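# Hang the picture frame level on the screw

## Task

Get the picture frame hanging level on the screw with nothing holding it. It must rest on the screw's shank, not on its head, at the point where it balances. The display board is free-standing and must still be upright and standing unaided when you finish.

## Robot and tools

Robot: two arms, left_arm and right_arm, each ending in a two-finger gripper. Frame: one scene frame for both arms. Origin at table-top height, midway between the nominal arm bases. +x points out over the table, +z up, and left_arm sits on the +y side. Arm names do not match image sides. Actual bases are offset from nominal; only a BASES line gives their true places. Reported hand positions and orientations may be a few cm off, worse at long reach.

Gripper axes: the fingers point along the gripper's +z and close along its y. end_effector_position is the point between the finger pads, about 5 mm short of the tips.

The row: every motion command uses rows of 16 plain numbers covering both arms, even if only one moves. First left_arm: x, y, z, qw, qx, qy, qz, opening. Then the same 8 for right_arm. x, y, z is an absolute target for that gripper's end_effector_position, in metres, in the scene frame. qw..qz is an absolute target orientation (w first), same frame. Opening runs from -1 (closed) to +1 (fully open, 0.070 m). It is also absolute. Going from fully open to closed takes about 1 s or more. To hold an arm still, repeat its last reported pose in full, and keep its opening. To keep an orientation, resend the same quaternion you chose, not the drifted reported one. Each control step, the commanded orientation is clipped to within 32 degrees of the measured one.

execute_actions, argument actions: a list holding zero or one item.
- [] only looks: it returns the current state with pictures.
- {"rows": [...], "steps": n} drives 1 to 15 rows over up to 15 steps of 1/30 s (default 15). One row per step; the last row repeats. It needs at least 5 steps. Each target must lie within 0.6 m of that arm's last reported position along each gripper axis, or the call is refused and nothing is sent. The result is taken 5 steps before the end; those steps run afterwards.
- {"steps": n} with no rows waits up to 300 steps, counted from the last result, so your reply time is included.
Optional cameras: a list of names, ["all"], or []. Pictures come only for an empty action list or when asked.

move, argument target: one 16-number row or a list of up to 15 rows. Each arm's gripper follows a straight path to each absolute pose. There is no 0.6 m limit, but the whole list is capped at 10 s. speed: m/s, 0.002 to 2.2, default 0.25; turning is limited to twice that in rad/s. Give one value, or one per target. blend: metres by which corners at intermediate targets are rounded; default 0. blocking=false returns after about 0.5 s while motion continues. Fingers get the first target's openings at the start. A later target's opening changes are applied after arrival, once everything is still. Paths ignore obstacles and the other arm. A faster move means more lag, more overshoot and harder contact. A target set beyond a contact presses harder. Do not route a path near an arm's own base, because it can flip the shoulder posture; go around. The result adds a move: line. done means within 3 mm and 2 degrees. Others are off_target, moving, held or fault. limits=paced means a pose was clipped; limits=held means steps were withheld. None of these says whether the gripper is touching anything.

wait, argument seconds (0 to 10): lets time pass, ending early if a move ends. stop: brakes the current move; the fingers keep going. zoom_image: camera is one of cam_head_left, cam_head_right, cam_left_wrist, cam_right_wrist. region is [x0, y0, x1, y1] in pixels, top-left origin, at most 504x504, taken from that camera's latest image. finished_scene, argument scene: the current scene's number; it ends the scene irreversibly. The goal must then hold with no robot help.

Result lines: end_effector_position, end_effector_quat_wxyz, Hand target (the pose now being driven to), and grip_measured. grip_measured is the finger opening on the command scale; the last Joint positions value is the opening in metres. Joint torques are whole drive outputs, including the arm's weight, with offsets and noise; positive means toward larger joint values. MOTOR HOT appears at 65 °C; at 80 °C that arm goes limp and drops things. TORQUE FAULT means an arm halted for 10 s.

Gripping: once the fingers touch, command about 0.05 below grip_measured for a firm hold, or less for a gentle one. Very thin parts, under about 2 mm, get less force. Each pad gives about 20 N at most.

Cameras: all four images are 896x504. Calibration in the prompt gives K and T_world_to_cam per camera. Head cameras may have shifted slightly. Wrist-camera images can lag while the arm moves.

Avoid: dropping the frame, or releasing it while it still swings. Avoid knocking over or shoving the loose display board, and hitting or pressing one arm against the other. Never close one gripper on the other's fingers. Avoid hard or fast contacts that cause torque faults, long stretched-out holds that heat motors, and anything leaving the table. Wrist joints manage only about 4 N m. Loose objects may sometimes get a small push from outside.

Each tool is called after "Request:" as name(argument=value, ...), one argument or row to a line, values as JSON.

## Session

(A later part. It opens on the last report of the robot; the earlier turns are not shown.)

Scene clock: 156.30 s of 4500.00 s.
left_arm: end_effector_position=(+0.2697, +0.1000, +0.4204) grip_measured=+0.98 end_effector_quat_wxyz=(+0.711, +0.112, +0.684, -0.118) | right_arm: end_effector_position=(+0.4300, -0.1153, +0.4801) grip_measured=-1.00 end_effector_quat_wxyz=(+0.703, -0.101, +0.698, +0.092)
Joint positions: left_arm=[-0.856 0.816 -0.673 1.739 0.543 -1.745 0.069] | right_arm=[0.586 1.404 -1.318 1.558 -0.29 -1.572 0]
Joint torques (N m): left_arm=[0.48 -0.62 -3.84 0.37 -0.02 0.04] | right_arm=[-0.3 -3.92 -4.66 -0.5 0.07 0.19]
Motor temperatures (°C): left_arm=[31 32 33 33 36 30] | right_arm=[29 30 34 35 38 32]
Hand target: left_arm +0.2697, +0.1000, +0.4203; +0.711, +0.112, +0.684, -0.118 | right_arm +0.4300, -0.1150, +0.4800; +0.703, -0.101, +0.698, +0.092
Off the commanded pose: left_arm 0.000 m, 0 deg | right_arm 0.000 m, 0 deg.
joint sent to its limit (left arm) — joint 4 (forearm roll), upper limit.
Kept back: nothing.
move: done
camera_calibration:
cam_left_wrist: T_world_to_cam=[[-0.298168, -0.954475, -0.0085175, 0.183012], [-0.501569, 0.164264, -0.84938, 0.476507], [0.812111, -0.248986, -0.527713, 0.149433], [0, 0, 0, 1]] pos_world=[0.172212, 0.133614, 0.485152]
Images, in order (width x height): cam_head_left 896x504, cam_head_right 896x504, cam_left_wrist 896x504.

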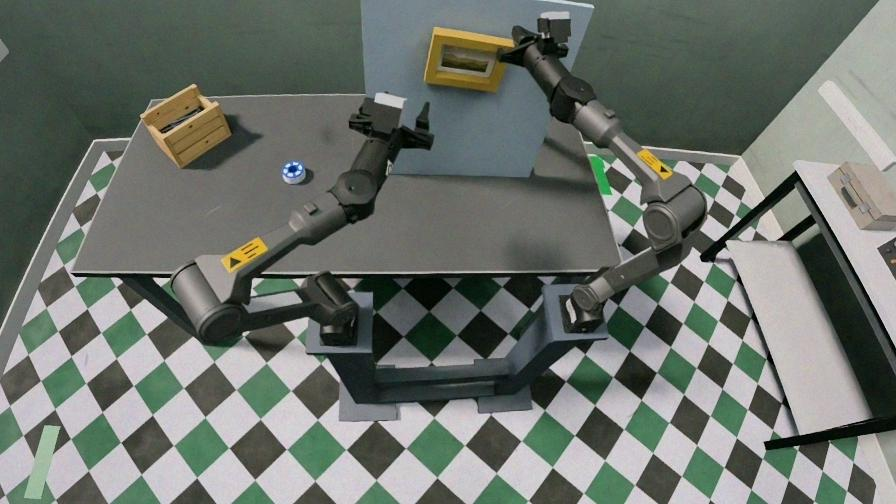

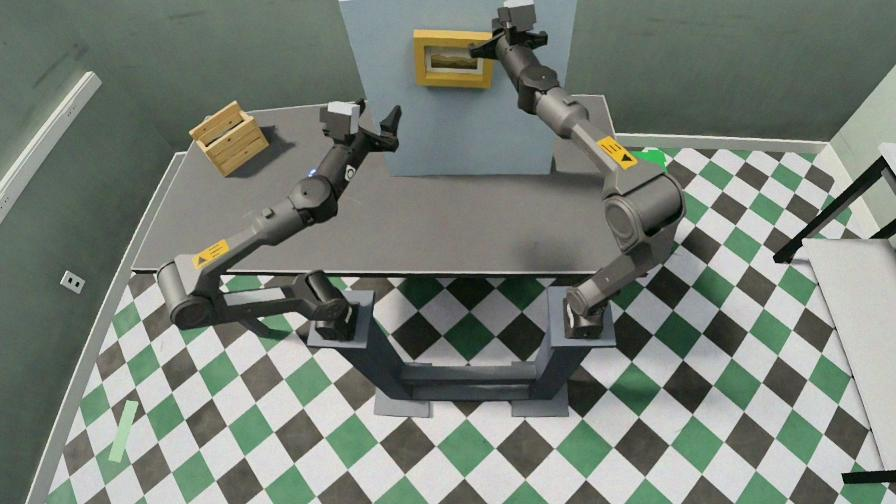

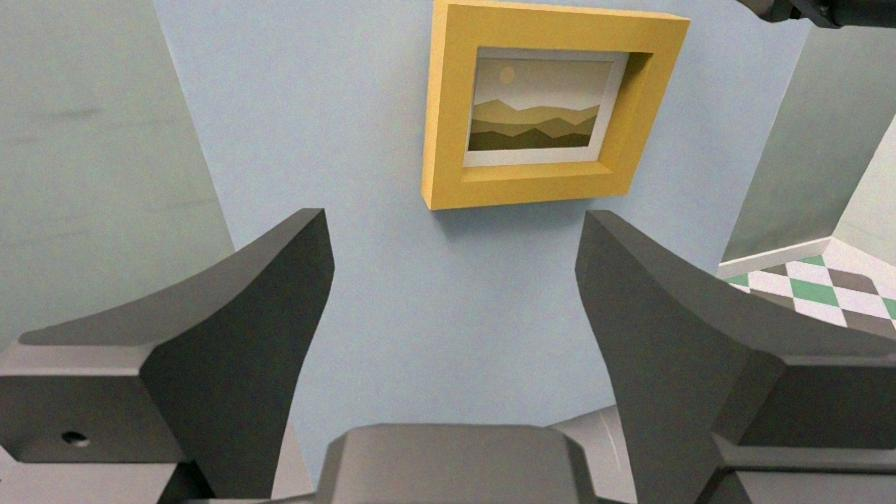

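Request:
move(
  target=[
    [0.2697,0.1000,0.4203,0.711,0.112,0.684,-0.118,1, 0.430,-0.115,0.464,0.703,-0.101,0.698,0.092,-1],
    [0.2697,0.1000,0.4203,0.711,0.112,0.684,-0.118,1, 0.430,-0.115,0.4585,0.703,-0.101,0.698,0.092,-1],
  ],
  cameras=["cam_left_wrist"],
  speed=[0.04,0.02],
)

Request:
move(
  target=[0.2697,0.1000,0.4203,0.711,0.112,0.684,-0.118,1, 0.430,-0.115,0.480,0.703,-0.101,0.698,0.092,-1],
  cameras=["cam_left_wrist"],
  speed=0.02,
)

Scene clock: 157.53 s of 4500.00 s.
left_arm: end_effector_position=(+0.2697, +0.1000, +0.4204) grip_measured=+0.98 end_effector_quat_wxyz=(+0.711, +0.112, +0.684, -0.118) | right_arm: end_effector_position=(+0.4301, -0.1151, +0.4585) grip_measured=-1.00 end_effector_quat_wxyz=(+0.703, -0.101, +0.698, +0.092)
Joint positions: left_arm=[-0.856 0.816 -0.673 1.739 0.543 -1.745 0.069] | right_arm=[0.586 1.401 -1.23 1.279 -0.302 -1.281 0]
Joint torques (N m): left_arm=[0.51 -1.08 -3.82 0.35 -0.05 0.02] | right_arm=[0.69 -5.48 -3.92 -0.28 -0.25 -0.03]
Motor temperatures (°C): left_arm=[31 32 33 33 36 30] | right_arm=[29 30 34 35 38 32]
Hand target: left_arm +0.2697, +0.1000, +0.4203; +0.711, +0.112, +0.684, -0.118 | right_arm +0.4300, -0.1150, +0.4585; +0.703, -0.101, +0.698, +0.092
Off the commanded pose: left_arm 0.000 m, 0 deg | right_arm 0.000 m, 0 deg.
joint sent to its limit (left arm) — joint 4 (forearm roll), upper limit.
Kept back: nothing.
move: done
camera_calibration:
cam_left_wrist: T_world_to_cam=[[-0.298168, -0.954475, -0.0085175, 0.183012], [-0.501569, 0.164264, -0.84938, 0.476507], [0.812111, -0.248986, -0.527713, 0.149433], [0, 0, 0, 1]] pos_world=[0.172212, 0.133614, 0.485152]
Images, in order (width x height): cam_left_wrist 896x504.

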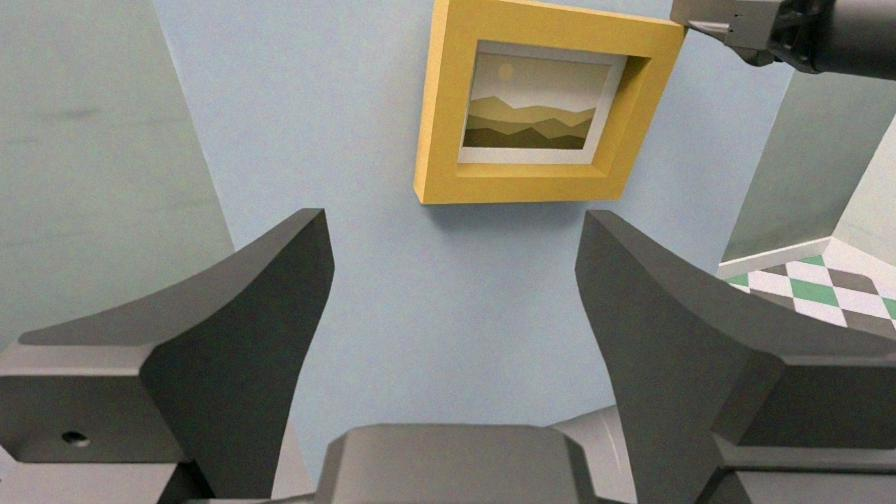

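Scene clock: 158.83 s of 4500.00 s.
left_arm: end_effector_position=(+0.2697, +0.1000, +0.4204) grip_measured=+0.98 end_effector_quat_wxyz=(+0.711, +0.112, +0.684, -0.118) | right_arm: end_effector_position=(+0.4300, -0.1154, +0.4801) grip_measured=-1.00 end_effector_quat_wxyz=(+0.703, -0.101, +0.698, +0.092)
Joint positions: left_arm=[-0.856 0.816 -0.673 1.739 0.543 -1.745 0.069] | right_arm=[0.586 1.404 -1.318 1.558 -0.29 -1.572 0]
Joint torques (N m): left_arm=[0.35 -1.33 -3.96 0.38 0 0.02] | right_arm=[0.51 -3.95 -4.64 -0.49 0.07 0.18]
Motor temperatures (°C): left_arm=[31 32 33 33 36 30] | right_arm=[29 30 34 35 38 32]
Hand target: left_arm +0.2697, +0.1000, +0.4203; +0.711, +0.112, +0.684, -0.118 | right_arm +0.4300, -0.1150, +0.4800; +0.703, -0.101, +0.698, +0.092
Off the commanded pose: left_arm 0.000 m, 0 deg | right_arm 0.000 m, 0 deg.
joint sent to its limit (left arm) — joint 4 (forearm roll), upper limit.
Kept back: nothing.
move: done
camera_calibration:
cam_left_wrist: T_world_to_cam=[[-0.298168, -0.954475, -0.0085175, 0.183012], [-0.501569, 0.164264, -0.84938, 0.476507], [0.812111, -0.248986, -0.527713, 0.149433], [0, 0, 0, 1]] pos_world=[0.172212, 0.133614, 0.485152]
Images, in order (width x height): cam_left_wrist 896x504.

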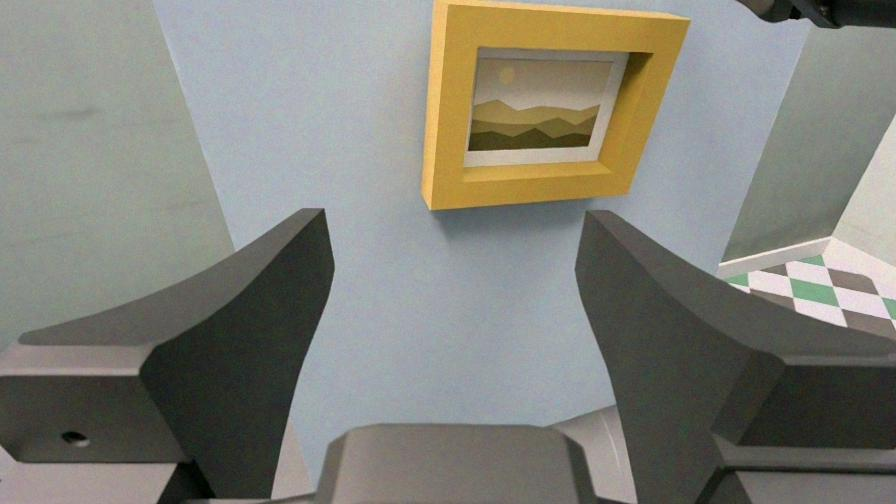

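Request:
move(
  target=[
    [0.33,0.13,0.46,0.65,0.2,0.70,-0.16,-1, 0.34,-0.14,0.48,0.72,-0.10,0.68,0.1,-1],
    [0.40,0.08,0.50,0.68,0.15,0.70,-0.14,-1, 0.27,-0.10,0.42,0.7545,-0.1116,0.633,0.133,1],
    [0.448,0.03,0.495,0.703,0.101,0.698,-0.092,-1, 0.27,-0.10,0.42,0.7545,-0.1116,0.633,0.133,1],
  ],
  cameras=["all"],
  speed=0.15,
  blend=[0.02,0.0,0],
)

Scene clock: 163.73 s of 4500.00 s.
left_arm: end_effector_position=(+0.4477, +0.0299, +0.4954) grip_measured=-1.00 end_effector_quat_wxyz=(+0.703, +0.101, +0.698, -0.092) | right_arm: end_effector_position=(+0.2699, -0.1000, +0.4198) grip_measured=+0.98 end_effector_quat_wxyz=(+0.754, -0.112, +0.633, +0.133)
Joint positions: left_arm=[-0.56 1.521 -1.5 1.374 0.297 -1.35 0] | right_arm=[1.208 1.054 -0.66 1.106 -0.955 -1.046 0.069]
Joint torques (N m): left_arm=[0.39 -5.69 -3.82 0.26 -0.18 -0.16] | right_arm=[-0.45 -2.23 -4.68 -0.78 -0.29 -0.12]
Motor temperatures (°C): left_arm=[31 32 33 32 36 30] | right_arm=[29 30 34 35 38 32]
Hand target: left_arm +0.4480, +0.0300, +0.4950; +0.703, +0.101, +0.698, -0.092 | right_arm +0.2700, -0.1000, +0.4200; +0.754, -0.112, +0.633, +0.133
Off the commanded pose: left_arm 0.000 m, 0 deg | right_arm 0.000 m, 0 deg.
Kept back: nothing.
move: done
camera_calibration:
cam_left_wrist: T_world_to_cam=[[-0.24846, -0.968322, -0.0248986, 0.156036], [-0.532086, 0.157916, -0.831833, 0.646168], [0.809415, -0.193429, -0.554467, 0.0397819], [0, 0, 0, 1]] pos_world=[0.350386, 0.0567479, 0.563447]
cam_right_wrist: T_world_to_cam=[[0.338842, -0.940017, -0.0394143, -0.168288], [-0.447986, -0.124361, -0.885349, 0.473867], [0.827342, 0.317651, -0.463254, 0.121293], [0, 0, 0, 1]] pos_world=[0.168959, -0.137791, 0.469094]

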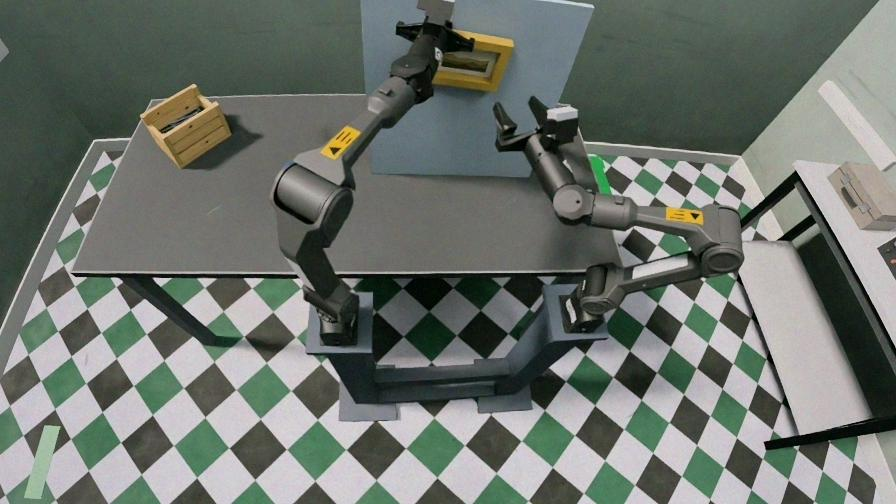

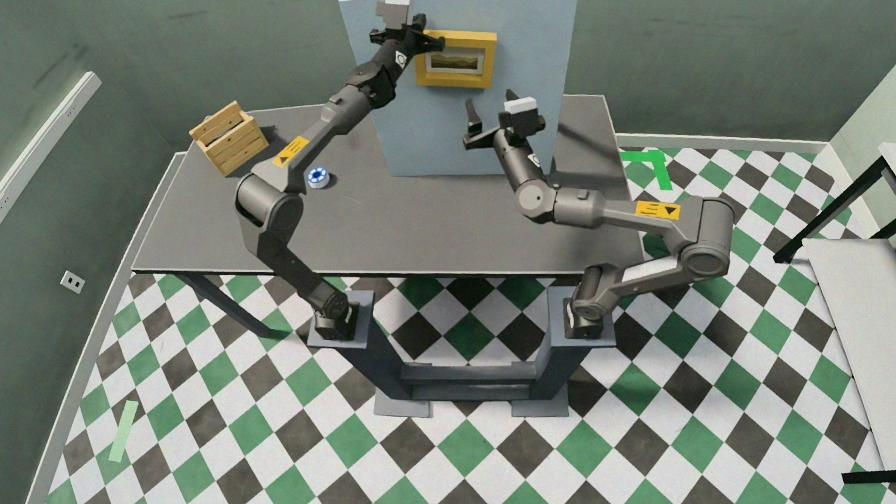

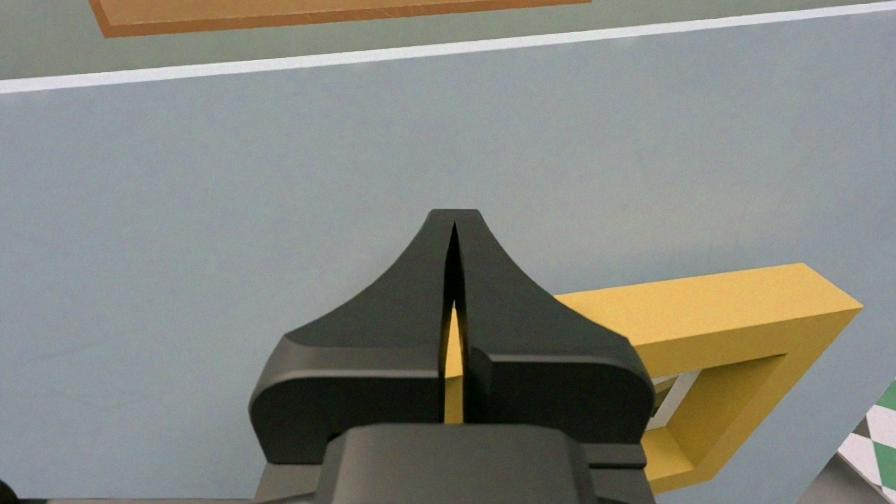

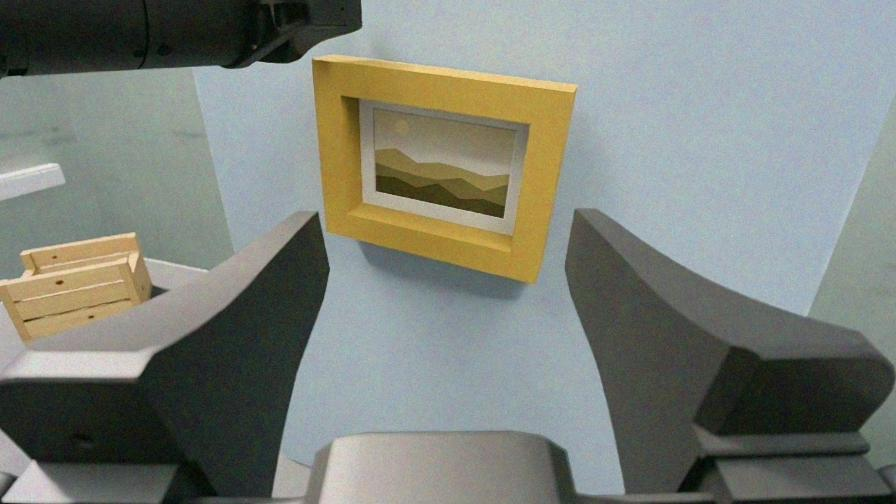

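Request:
move(
  target=[
    [0.450,0.025,0.482,0.703,0.101,0.698,-0.092,-1, 0.27,-0.10,0.42,0.7545,-0.1116,0.633,0.133,1],
    [0.450,0.025,0.474,0.703,0.101,0.698,-0.092,-1, 0.27,-0.10,0.42,0.7545,-0.1116,0.633,0.133,1],
  ],
  cameras=["cam_right_wrist"],
  speed=[0.06,0.02],
)

Scene clock: 165.00 s of 4500.00 s.
left_arm: end_effector_position=(+0.4506, +0.0248, +0.4731) grip_measured=-1.00 end_effector_quat_wxyz=(+0.702, +0.101, +0.699, -0.092) | right_arm: end_effector_position=(+0.2699, -0.1000, +0.4198) grip_measured=+0.98 end_effector_quat_wxyz=(+0.754, -0.112, +0.633, +0.133)
Joint positions: left_arm=[-0.571 1.531 -1.424 1.646 0.304 -1.635 0] | right_arm=[1.208 1.054 -0.66 1.106 -0.955 -1.046 0.069]
Joint torques (N m): left_arm=[-0.65 -6.8 -3.29 0.19 0.12 -0.03] | right_arm=[-0.48 -2.72 -4.73 -0.79 -0.31 -0.11]
Motor temperatures (°C): left_arm=[31 32 33 32 36 30] | right_arm=[29 30 34 35 38 32]
Hand target: left_arm +0.4500, +0.0250, +0.4740; +0.703, +0.101, +0.698, -0.092 | right_arm +0.2700, -0.1000, +0.4200; +0.754, -0.112, +0.633, +0.133
Off the commanded pose: left_arm 0.001 m, 0 deg | right_arm 0.000 m, 0 deg.
Kept back: nothing.
move: done
camera_calibration:
cam_right_wrist: T_world_to_cam=[[0.338842, -0.940017, -0.0394143, -0.168288], [-0.447986, -0.124361, -0.885349, 0.473867], [0.827342, 0.317651, -0.463254, 0.121293], [0, 0, 0, 1]] pos_world=[0.168959, -0.137791, 0.469094]
Images, in order (width x height): cam_right_wrist 896x504.

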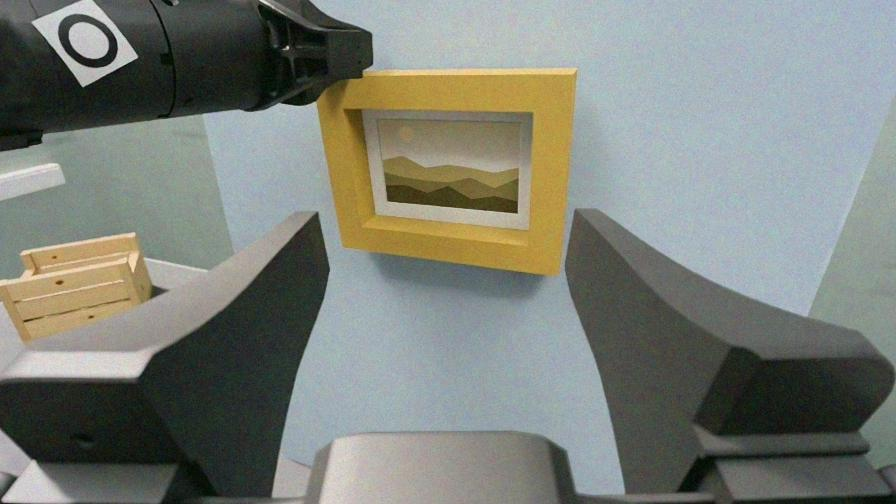

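Request:
move(
  target=[0.448,0.025,0.495,0.703,0.101,0.698,-0.092,-1, 0.27,-0.10,0.42,0.7545,-0.1116,0.633,0.133,1],
  cameras=["cam_right_wrist","cam_head_left","cam_head_right"],
  speed=0.03,
)

Request:
zoom_image(
  camera="cam_right_wrist",
  region=[305, 50, 385, 110],
)

Request:
zoom_image(
  camera="cam_right_wrist",
  region=[510, 45, 590, 105],
)

Request:
zoom_image(
  camera="cam_head_right",
  region=[404, 15, 504, 95],
)

Request:
zoom_image(
  camera="cam_head_left",
  region=[420, 15, 520, 95],
)

Scene clock: 166.37 s of 4500.00 s.
left_arm: end_effector_position=(+0.4477, +0.0254, +0.4957) grip_measured=-1.00 end_effector_quat_wxyz=(+0.703, +0.101, +0.698, -0.092) | right_arm: end_effector_position=(+0.2699, -0.1000, +0.4198) grip_measured=+0.98 end_effector_quat_wxyz=(+0.754, -0.112, +0.633, +0.133)
Joint positions: left_arm=[-0.575 1.53 -1.511 1.381 0.312 -1.356 0] | right_arm=[1.208 1.054 -0.66 1.106 -0.955 -1.046 0.069]
Joint torques (N m): left_arm=[-0.73 -5.35 -3.58 0.31 -0.15 -0.21] | right_arm=[-0.42 -2.7 -4.65 -0.8 -0.32 -0.1]
Motor temperatures (°C): left_arm=[31 32 33 32 36 30] | right_arm=[29 30 34 35 38 32]
Hand target: left_arm +0.4480, +0.0250, +0.4950; +0.703, +0.101, +0.698, -0.092 | right_arm +0.2700, -0.1000, +0.4200; +0.754, -0.112, +0.633, +0.133
Off the commanded pose: left_arm 0.001 m, 0 deg | right_arm 0.000 m, 0 deg.
Kept back: nothing.
move: done
camera_calibration:
cam_right_wrist: T_world_to_cam=[[0.338842, -0.940017, -0.0394143, -0.168288], [-0.447986, -0.124361, -0.885349, 0.473867], [0.827342, 0.317651, -0.463254, 0.121293], [0, 0, 0, 1]] pos_world=[0.168959, -0.137791, 0.469094]
Images, in order (width x height): cam_head_left 896x504, cam_head_right 896x504, cam_right_wrist 896x504.

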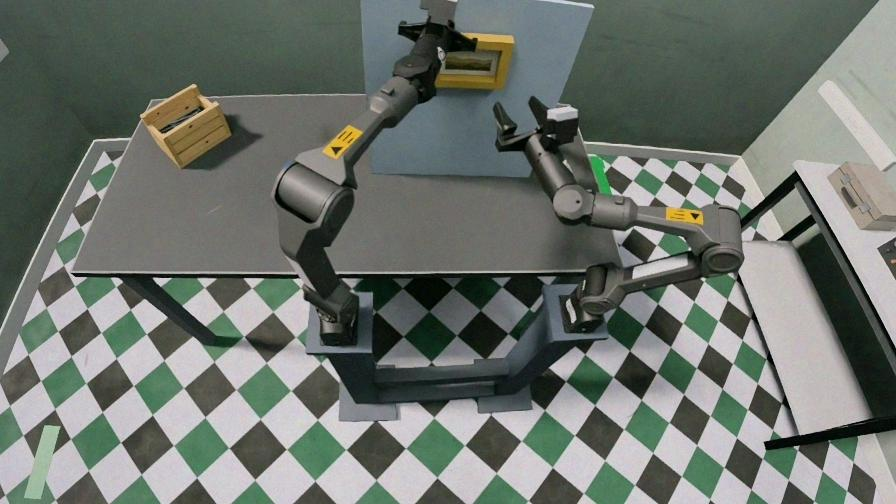

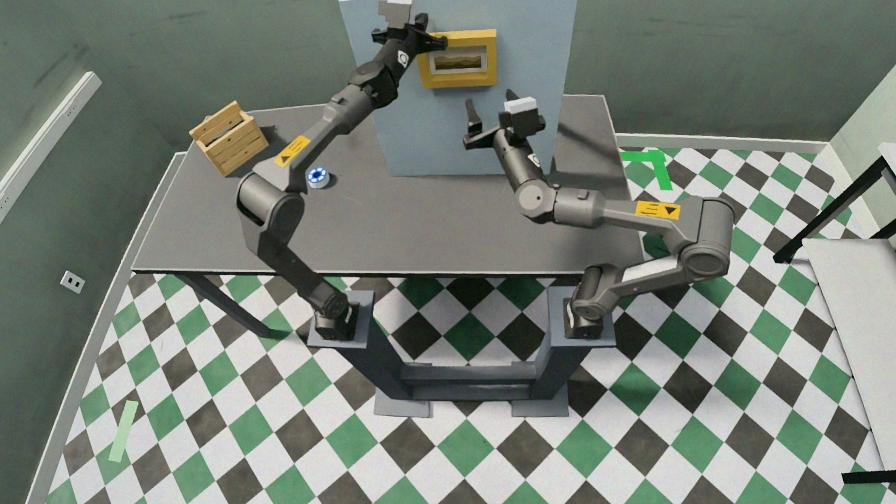

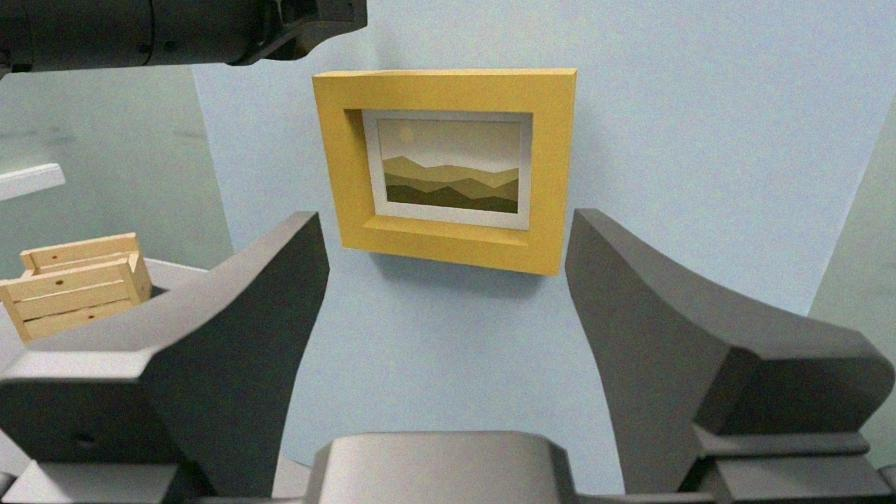

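Scaled by 6.300 from the camera's 896x504 image, which has a finer 1280x720 frame.

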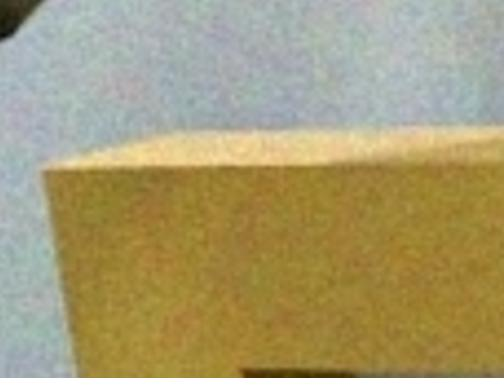

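Scaled by 6.300 from the camera's 896x504 image, which has a finer 1280x720 frame.

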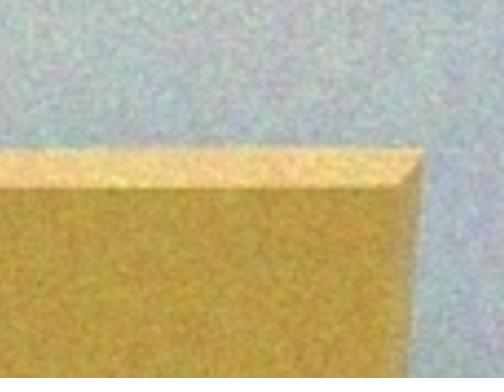

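Scaled by 5.040 from the camera's 896x504 image, which has a finer 1280x720 frame.

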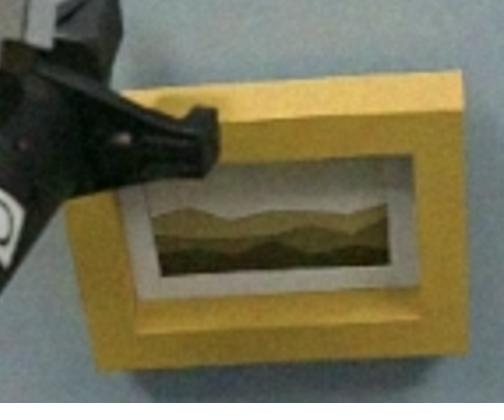

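Scaled by 5.040 from the camera's 896x504 image, which has a finer 1280x720 frame.

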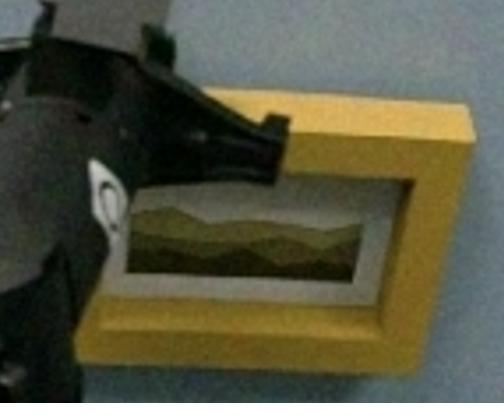

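Request:
move(
  target=[
    [0.36,0.10,0.50,0.70,0.10,0.70,-0.092,-1, 0.31,-0.14,0.46,0.72,-0.1,0.68,0.1,-1],
    [0.2697,0.1000,0.4203,0.711,0.112,0.684,-0.118,1, 0.38,-0.12,0.50,0.703,-0.101,0.698,0.092,-1],
    [0.2697,0.1000,0.4203,0.711,0.112,0.684,-0.118,1, 0.430,-0.115,0.482,0.703,-0.101,0.698,0.092,-1],
  ],
  cameras=["all"],
  speed=0.15,
  blend=[0.02,0.02,0],
)

Request:
zoom_image(
  camera="cam_left_wrist",
  region=[420, 0, 720, 230],
)

Scene clock: 171.03 s of 4500.00 s.
left_arm: end_effector_position=(+0.2696, +0.0999, +0.4202) grip_measured=+0.98 end_effector_quat_wxyz=(+0.711, +0.112, +0.684, -0.118) | right_arm: end_effector_position=(+0.4305, -0.1148, +0.4815) grip_measured=-1.00 end_effector_quat_wxyz=(+0.703, -0.101, +0.698, +0.092)
Joint positions: left_arm=[-0.855 0.816 -0.673 1.739 0.542 -1.746 0.069] | right_arm=[0.586 1.406 -1.327 1.583 -0.289 -1.599 0]
Joint torques (N m): left_arm=[0.48 -0.43 -3.94 0.33 -0.03 0.01] | right_arm=[0.7 -5.84 -4.52 -0.31 -0.07 -0.07]
Motor temperatures (°C): left_arm=[31 32 33 32 36 30] | right_arm=[29 30 34 35 38 32]
Hand target: left_arm +0.2697, +0.1000, +0.4203; +0.711, +0.112, +0.684, -0.118 | right_arm +0.4300, -0.1150, +0.4820; +0.703, -0.101, +0.698, +0.092
Off the commanded pose: left_arm 0.000 m, 0 deg | right_arm 0.001 m, 0 deg.
joint sent to its limit (left arm) — joint 4 (forearm roll), upper limit.
Kept back: nothing.
move: done; blend cut to 0 m at target 2
camera_calibration:
cam_left_wrist: T_world_to_cam=[[-0.298655, -0.954329, -0.0077896, 0.182721], [-0.501995, 0.164029, -0.849174, 0.476341], [0.811669, -0.249699, -0.528056, 0.149666], [0, 0, 0, 1]] pos_world=[0.172212, 0.133613, 0.484952]
cam_right_wrist: T_world_to_cam=[[0.260812, -0.965078, -0.0245142, -0.21063], [-0.59105, -0.139551, -0.794472, 0.614621], [0.763307, 0.221697, -0.606806, 0.107408], [0, 0, 0, 1]] pos_world=[0.336221, -0.141316, 0.548312]

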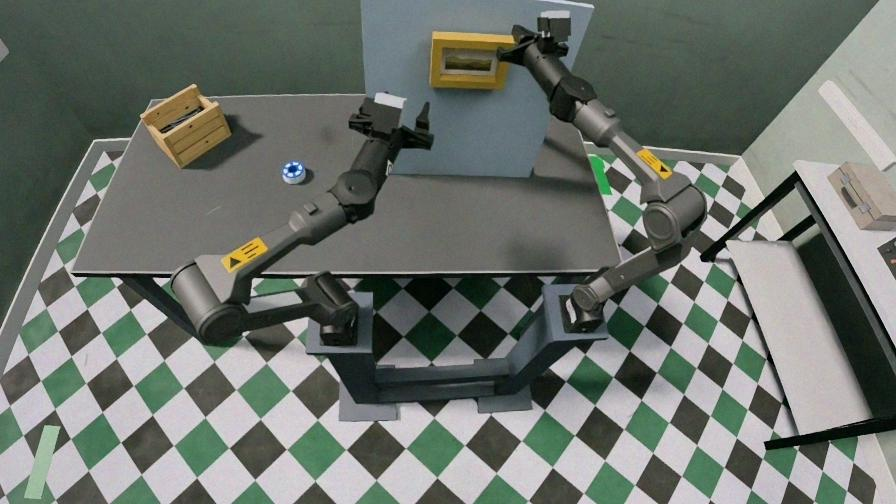

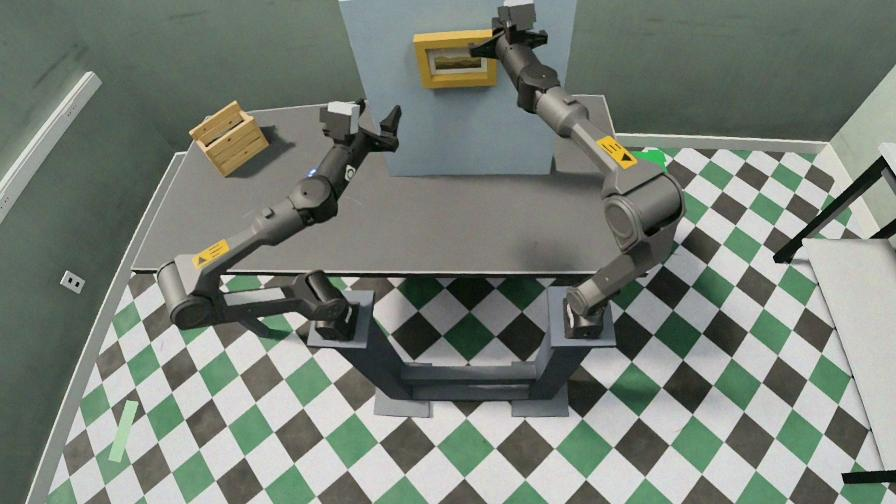

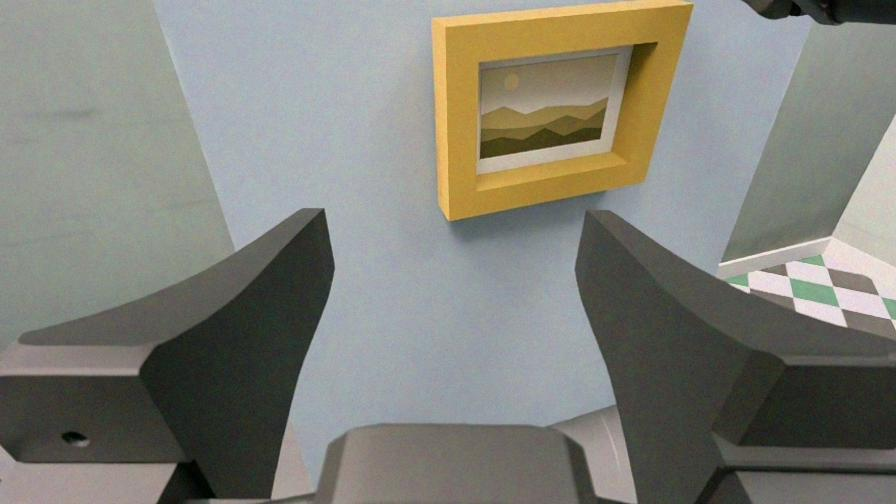

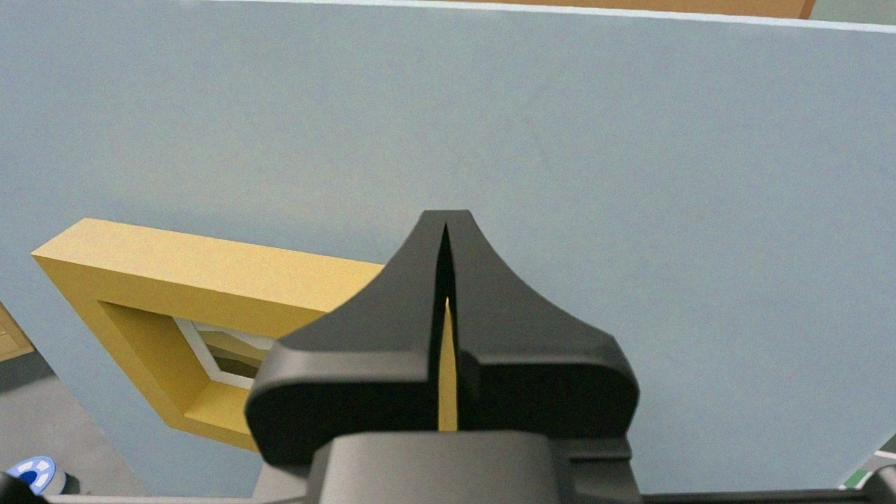

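Scaled by 1.680 from the camera's 896x504 image, which has a finer 1280x720 frame.

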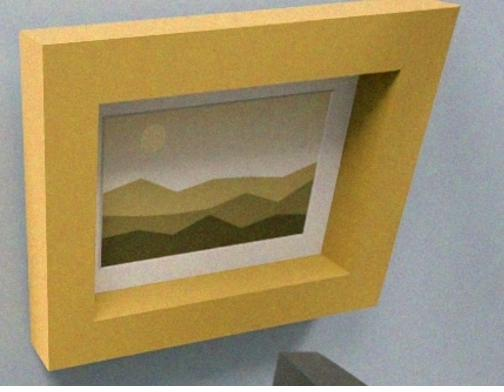

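Request:
move(
  target=[
    [0.2697,0.1000,0.4203,0.711,0.112,0.684,-0.118,1, 0.430,-0.115,0.472,0.703,-0.101,0.698,0.092,-1],
    [0.2697,0.1000,0.4203,0.711,0.112,0.684,-0.118,1, 0.430,-0.115,0.4688,0.703,-0.101,0.698,0.092,-1],
  ],
  cameras=["cam_left_wrist"],
  speed=[0.04,0.01],
)

Request:
zoom_image(
  camera="cam_left_wrist",
  region=[420, 0, 720, 230],
)

Scene clock: 172.10 s of 4500.00 s.
left_arm: end_effector_position=(+0.2696, +0.0999, +0.4202) grip_measured=+0.98 end_effector_quat_wxyz=(+0.711, +0.112, +0.684, -0.118) | right_arm: end_effector_position=(+0.4301, -0.1151, +0.4689) grip_measured=-1.00 end_effector_quat_wxyz=(+0.703, -0.101, +0.698, +0.092)
Joint positions: left_arm=[-0.855 0.816 -0.673 1.739 0.542 -1.746 0.069] | right_arm=[0.586 1.402 -1.272 1.409 -0.293 -1.417 0]
Joint torques (N m): left_arm=[0.47 -0.46 -3.77 0.33 -0.01 0.01] | right_arm=[0.43 -5.55 -3.92 -0.34 -0.2 0.1]
Motor temperatures (°C): left_arm=[31 32 33 32 36 30] | right_arm=[29 30 34 35 38 32]
Hand target: left_arm +0.2697, +0.1000, +0.4203; +0.711, +0.112, +0.684, -0.118 | right_arm +0.4300, -0.1150, +0.4688; +0.703, -0.101, +0.698, +0.092
Off the commanded pose: left_arm 0.000 m, 0 deg | right_arm 0.000 m, 0 deg.
joint sent to its limit (left arm) — joint 4 (forearm roll), upper limit.
Kept back: nothing.
move: done
camera_calibration:
cam_left_wrist: T_world_to_cam=[[-0.298655, -0.954329, -0.0077896, 0.182721], [-0.501995, 0.164029, -0.849174, 0.476341], [0.811669, -0.249699, -0.528056, 0.149666], [0, 0, 0, 1]] pos_world=[0.172212, 0.133613, 0.484952]
Images, in order (width x height): cam_left_wrist 896x504.

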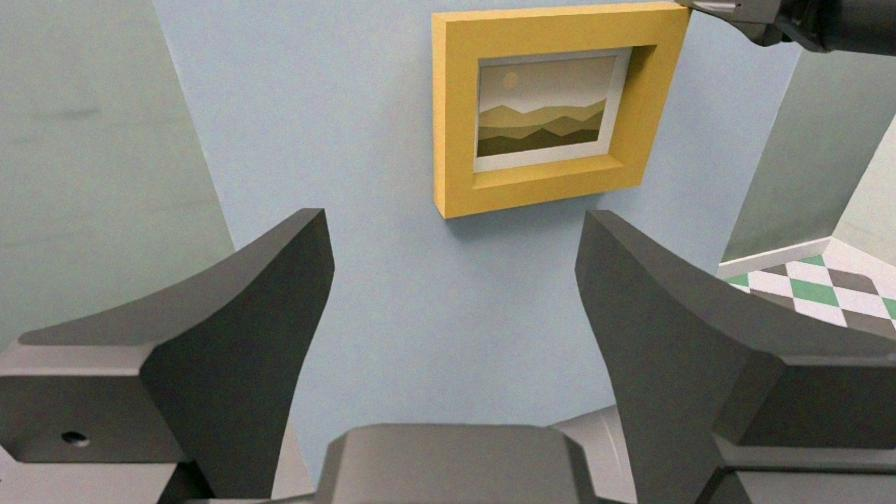

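Scaled by 1.680 from the camera's 896x504 image, which has a finer 1280x720 frame.

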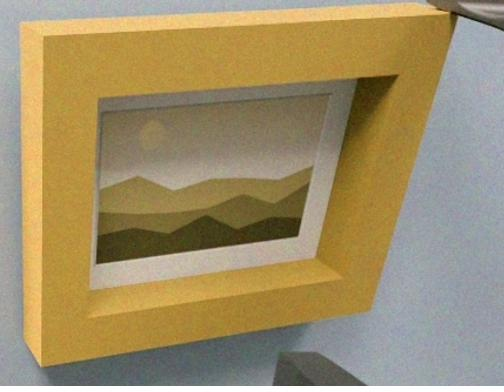

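Request:
move(
  target=[
    [0.2697,0.1000,0.4203,0.711,0.112,0.684,-0.118,1, 0.430,-0.115,0.485,0.703,-0.101,0.698,0.092,-1],
    [0.2697,0.1000,0.4203,0.711,0.112,0.684,-0.118,1, 0.34,-0.14,0.50,0.703,-0.101,0.698,0.092,-1],
  ],
  cameras=["all"],
  speed=[0.03,0.15],
)

Request:
zoom_image(
  camera="cam_left_wrist",
  region=[420, 0, 720, 230],
)

Request:
zoom_image(
  camera="cam_head_right",
  region=[404, 15, 504, 95],
)

Request:
zoom_image(
  camera="cam_head_left",
  region=[420, 15, 520, 95],
)

Scene clock: 174.00 s of 4500.00 s.
left_arm: end_effector_position=(+0.2696, +0.0999, +0.4202) grip_measured=+0.98 end_effector_quat_wxyz=(+0.711, +0.112, +0.684, -0.118) | right_arm: end_effector_position=(+0.3396, -0.1401, +0.5000) grip_measured=-1.00 end_effector_quat_wxyz=(+0.710, -0.097, +0.691, +0.091)
Joint positions: left_arm=[-0.855 0.816 -0.673 1.739 0.542 -1.746 0.069] | right_arm=[0.772 1.11 -1.146 1.75 -0.489 -1.799 0]
Joint torques (N m): left_arm=[0.45 -0.51 -4.14 0.37 0 0] | right_arm=[-0.47 -1.47 -4.25 -0.43 0.25 -0.05]
Motor temperatures (°C): left_arm=[31 32 33 32 36 30] | right_arm=[29 30 34 35 38 32]
Hand target: left_arm +0.2697, +0.1000, +0.4203; +0.711, +0.112, +0.684, -0.118 | right_arm +0.3400, -0.1399, +0.4998; +0.710, -0.098, +0.691, +0.090
Off the commanded pose: left_arm 0.000 m, 0 deg | right_arm 0.000 m, 1 deg.
joint sent to its limit (left arm) — joint 4 (forearm roll), upper limit.
joint sent to its limit (right arm) — joint 4 (forearm roll), upper limit.
Kept back: nothing.
move: done
camera_calibration:
cam_left_wrist: T_world_to_cam=[[-0.298655, -0.954329, -0.0077896, 0.182721], [-0.501995, 0.164029, -0.849174, 0.476341], [0.811669, -0.249699, -0.528056, 0.149666], [0, 0, 0, 1]] pos_world=[0.172212, 0.133613, 0.484952]
cam_right_wrist: T_world_to_cam=[[0.254653, -0.966671, -0.0264322, -0.208041], [-0.576312, -0.129757, -0.806863, 0.574634], [0.776541, 0.220703, -0.590147, 0.180638], [0, 0, 0, 1]] pos_world=[0.243874, -0.166412, 0.564755]

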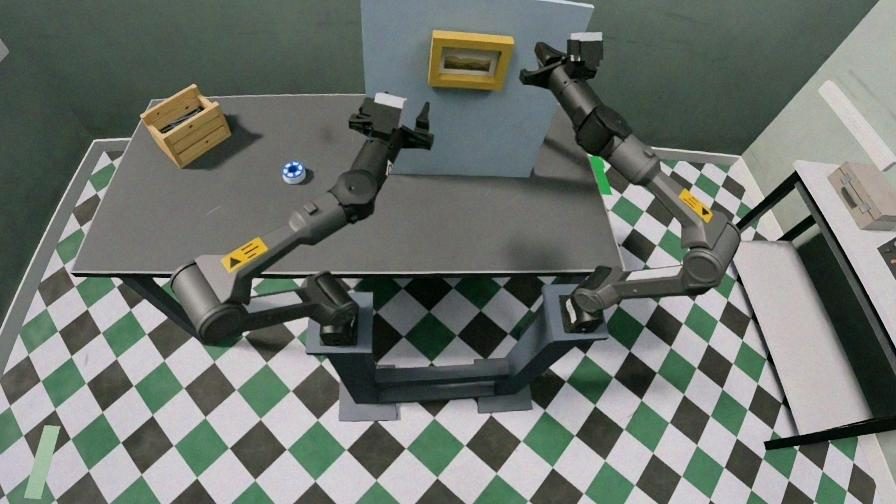

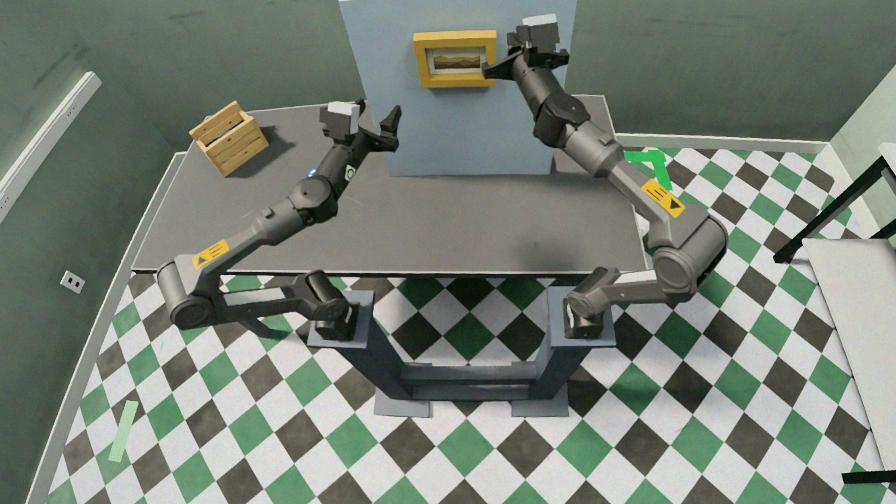

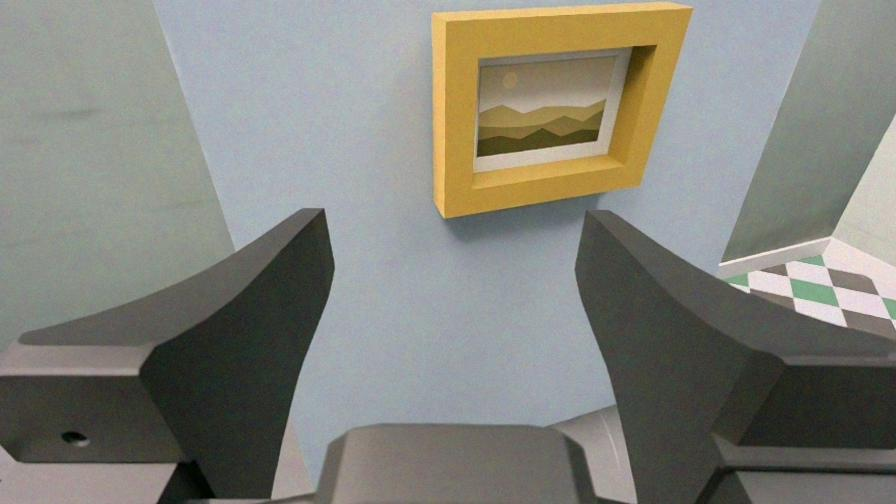

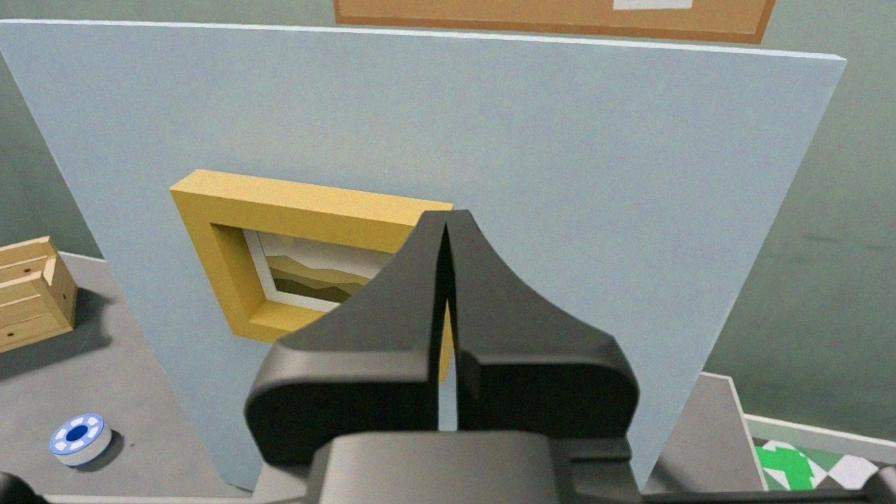

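Scaled by 1.680 from the camera's 896x504 image, which has a finer 1280x720 frame.

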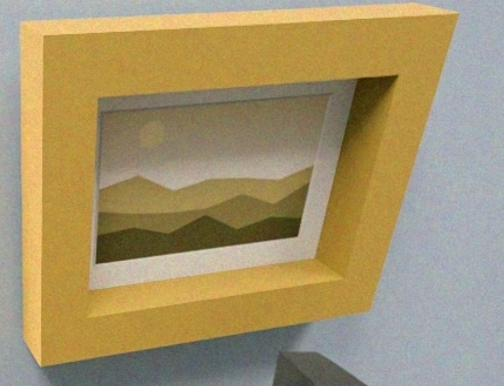

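Scaled by 5.040 from the camera's 896x504 image, which has a finer 1280x720 frame.

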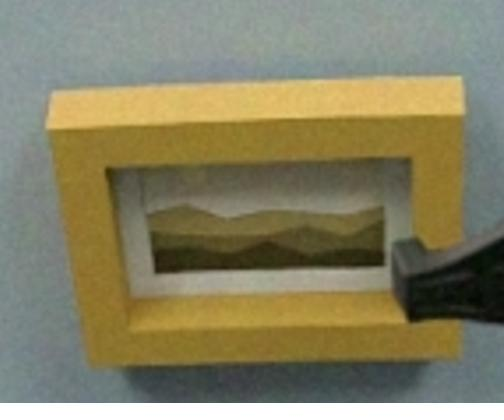

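Scaled by 5.040 from the camera's 896x504 image, which has a finer 1280x720 frame.

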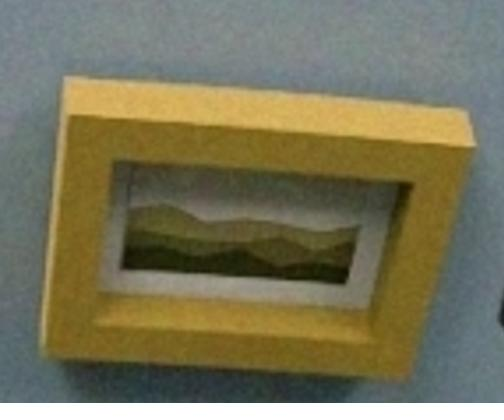

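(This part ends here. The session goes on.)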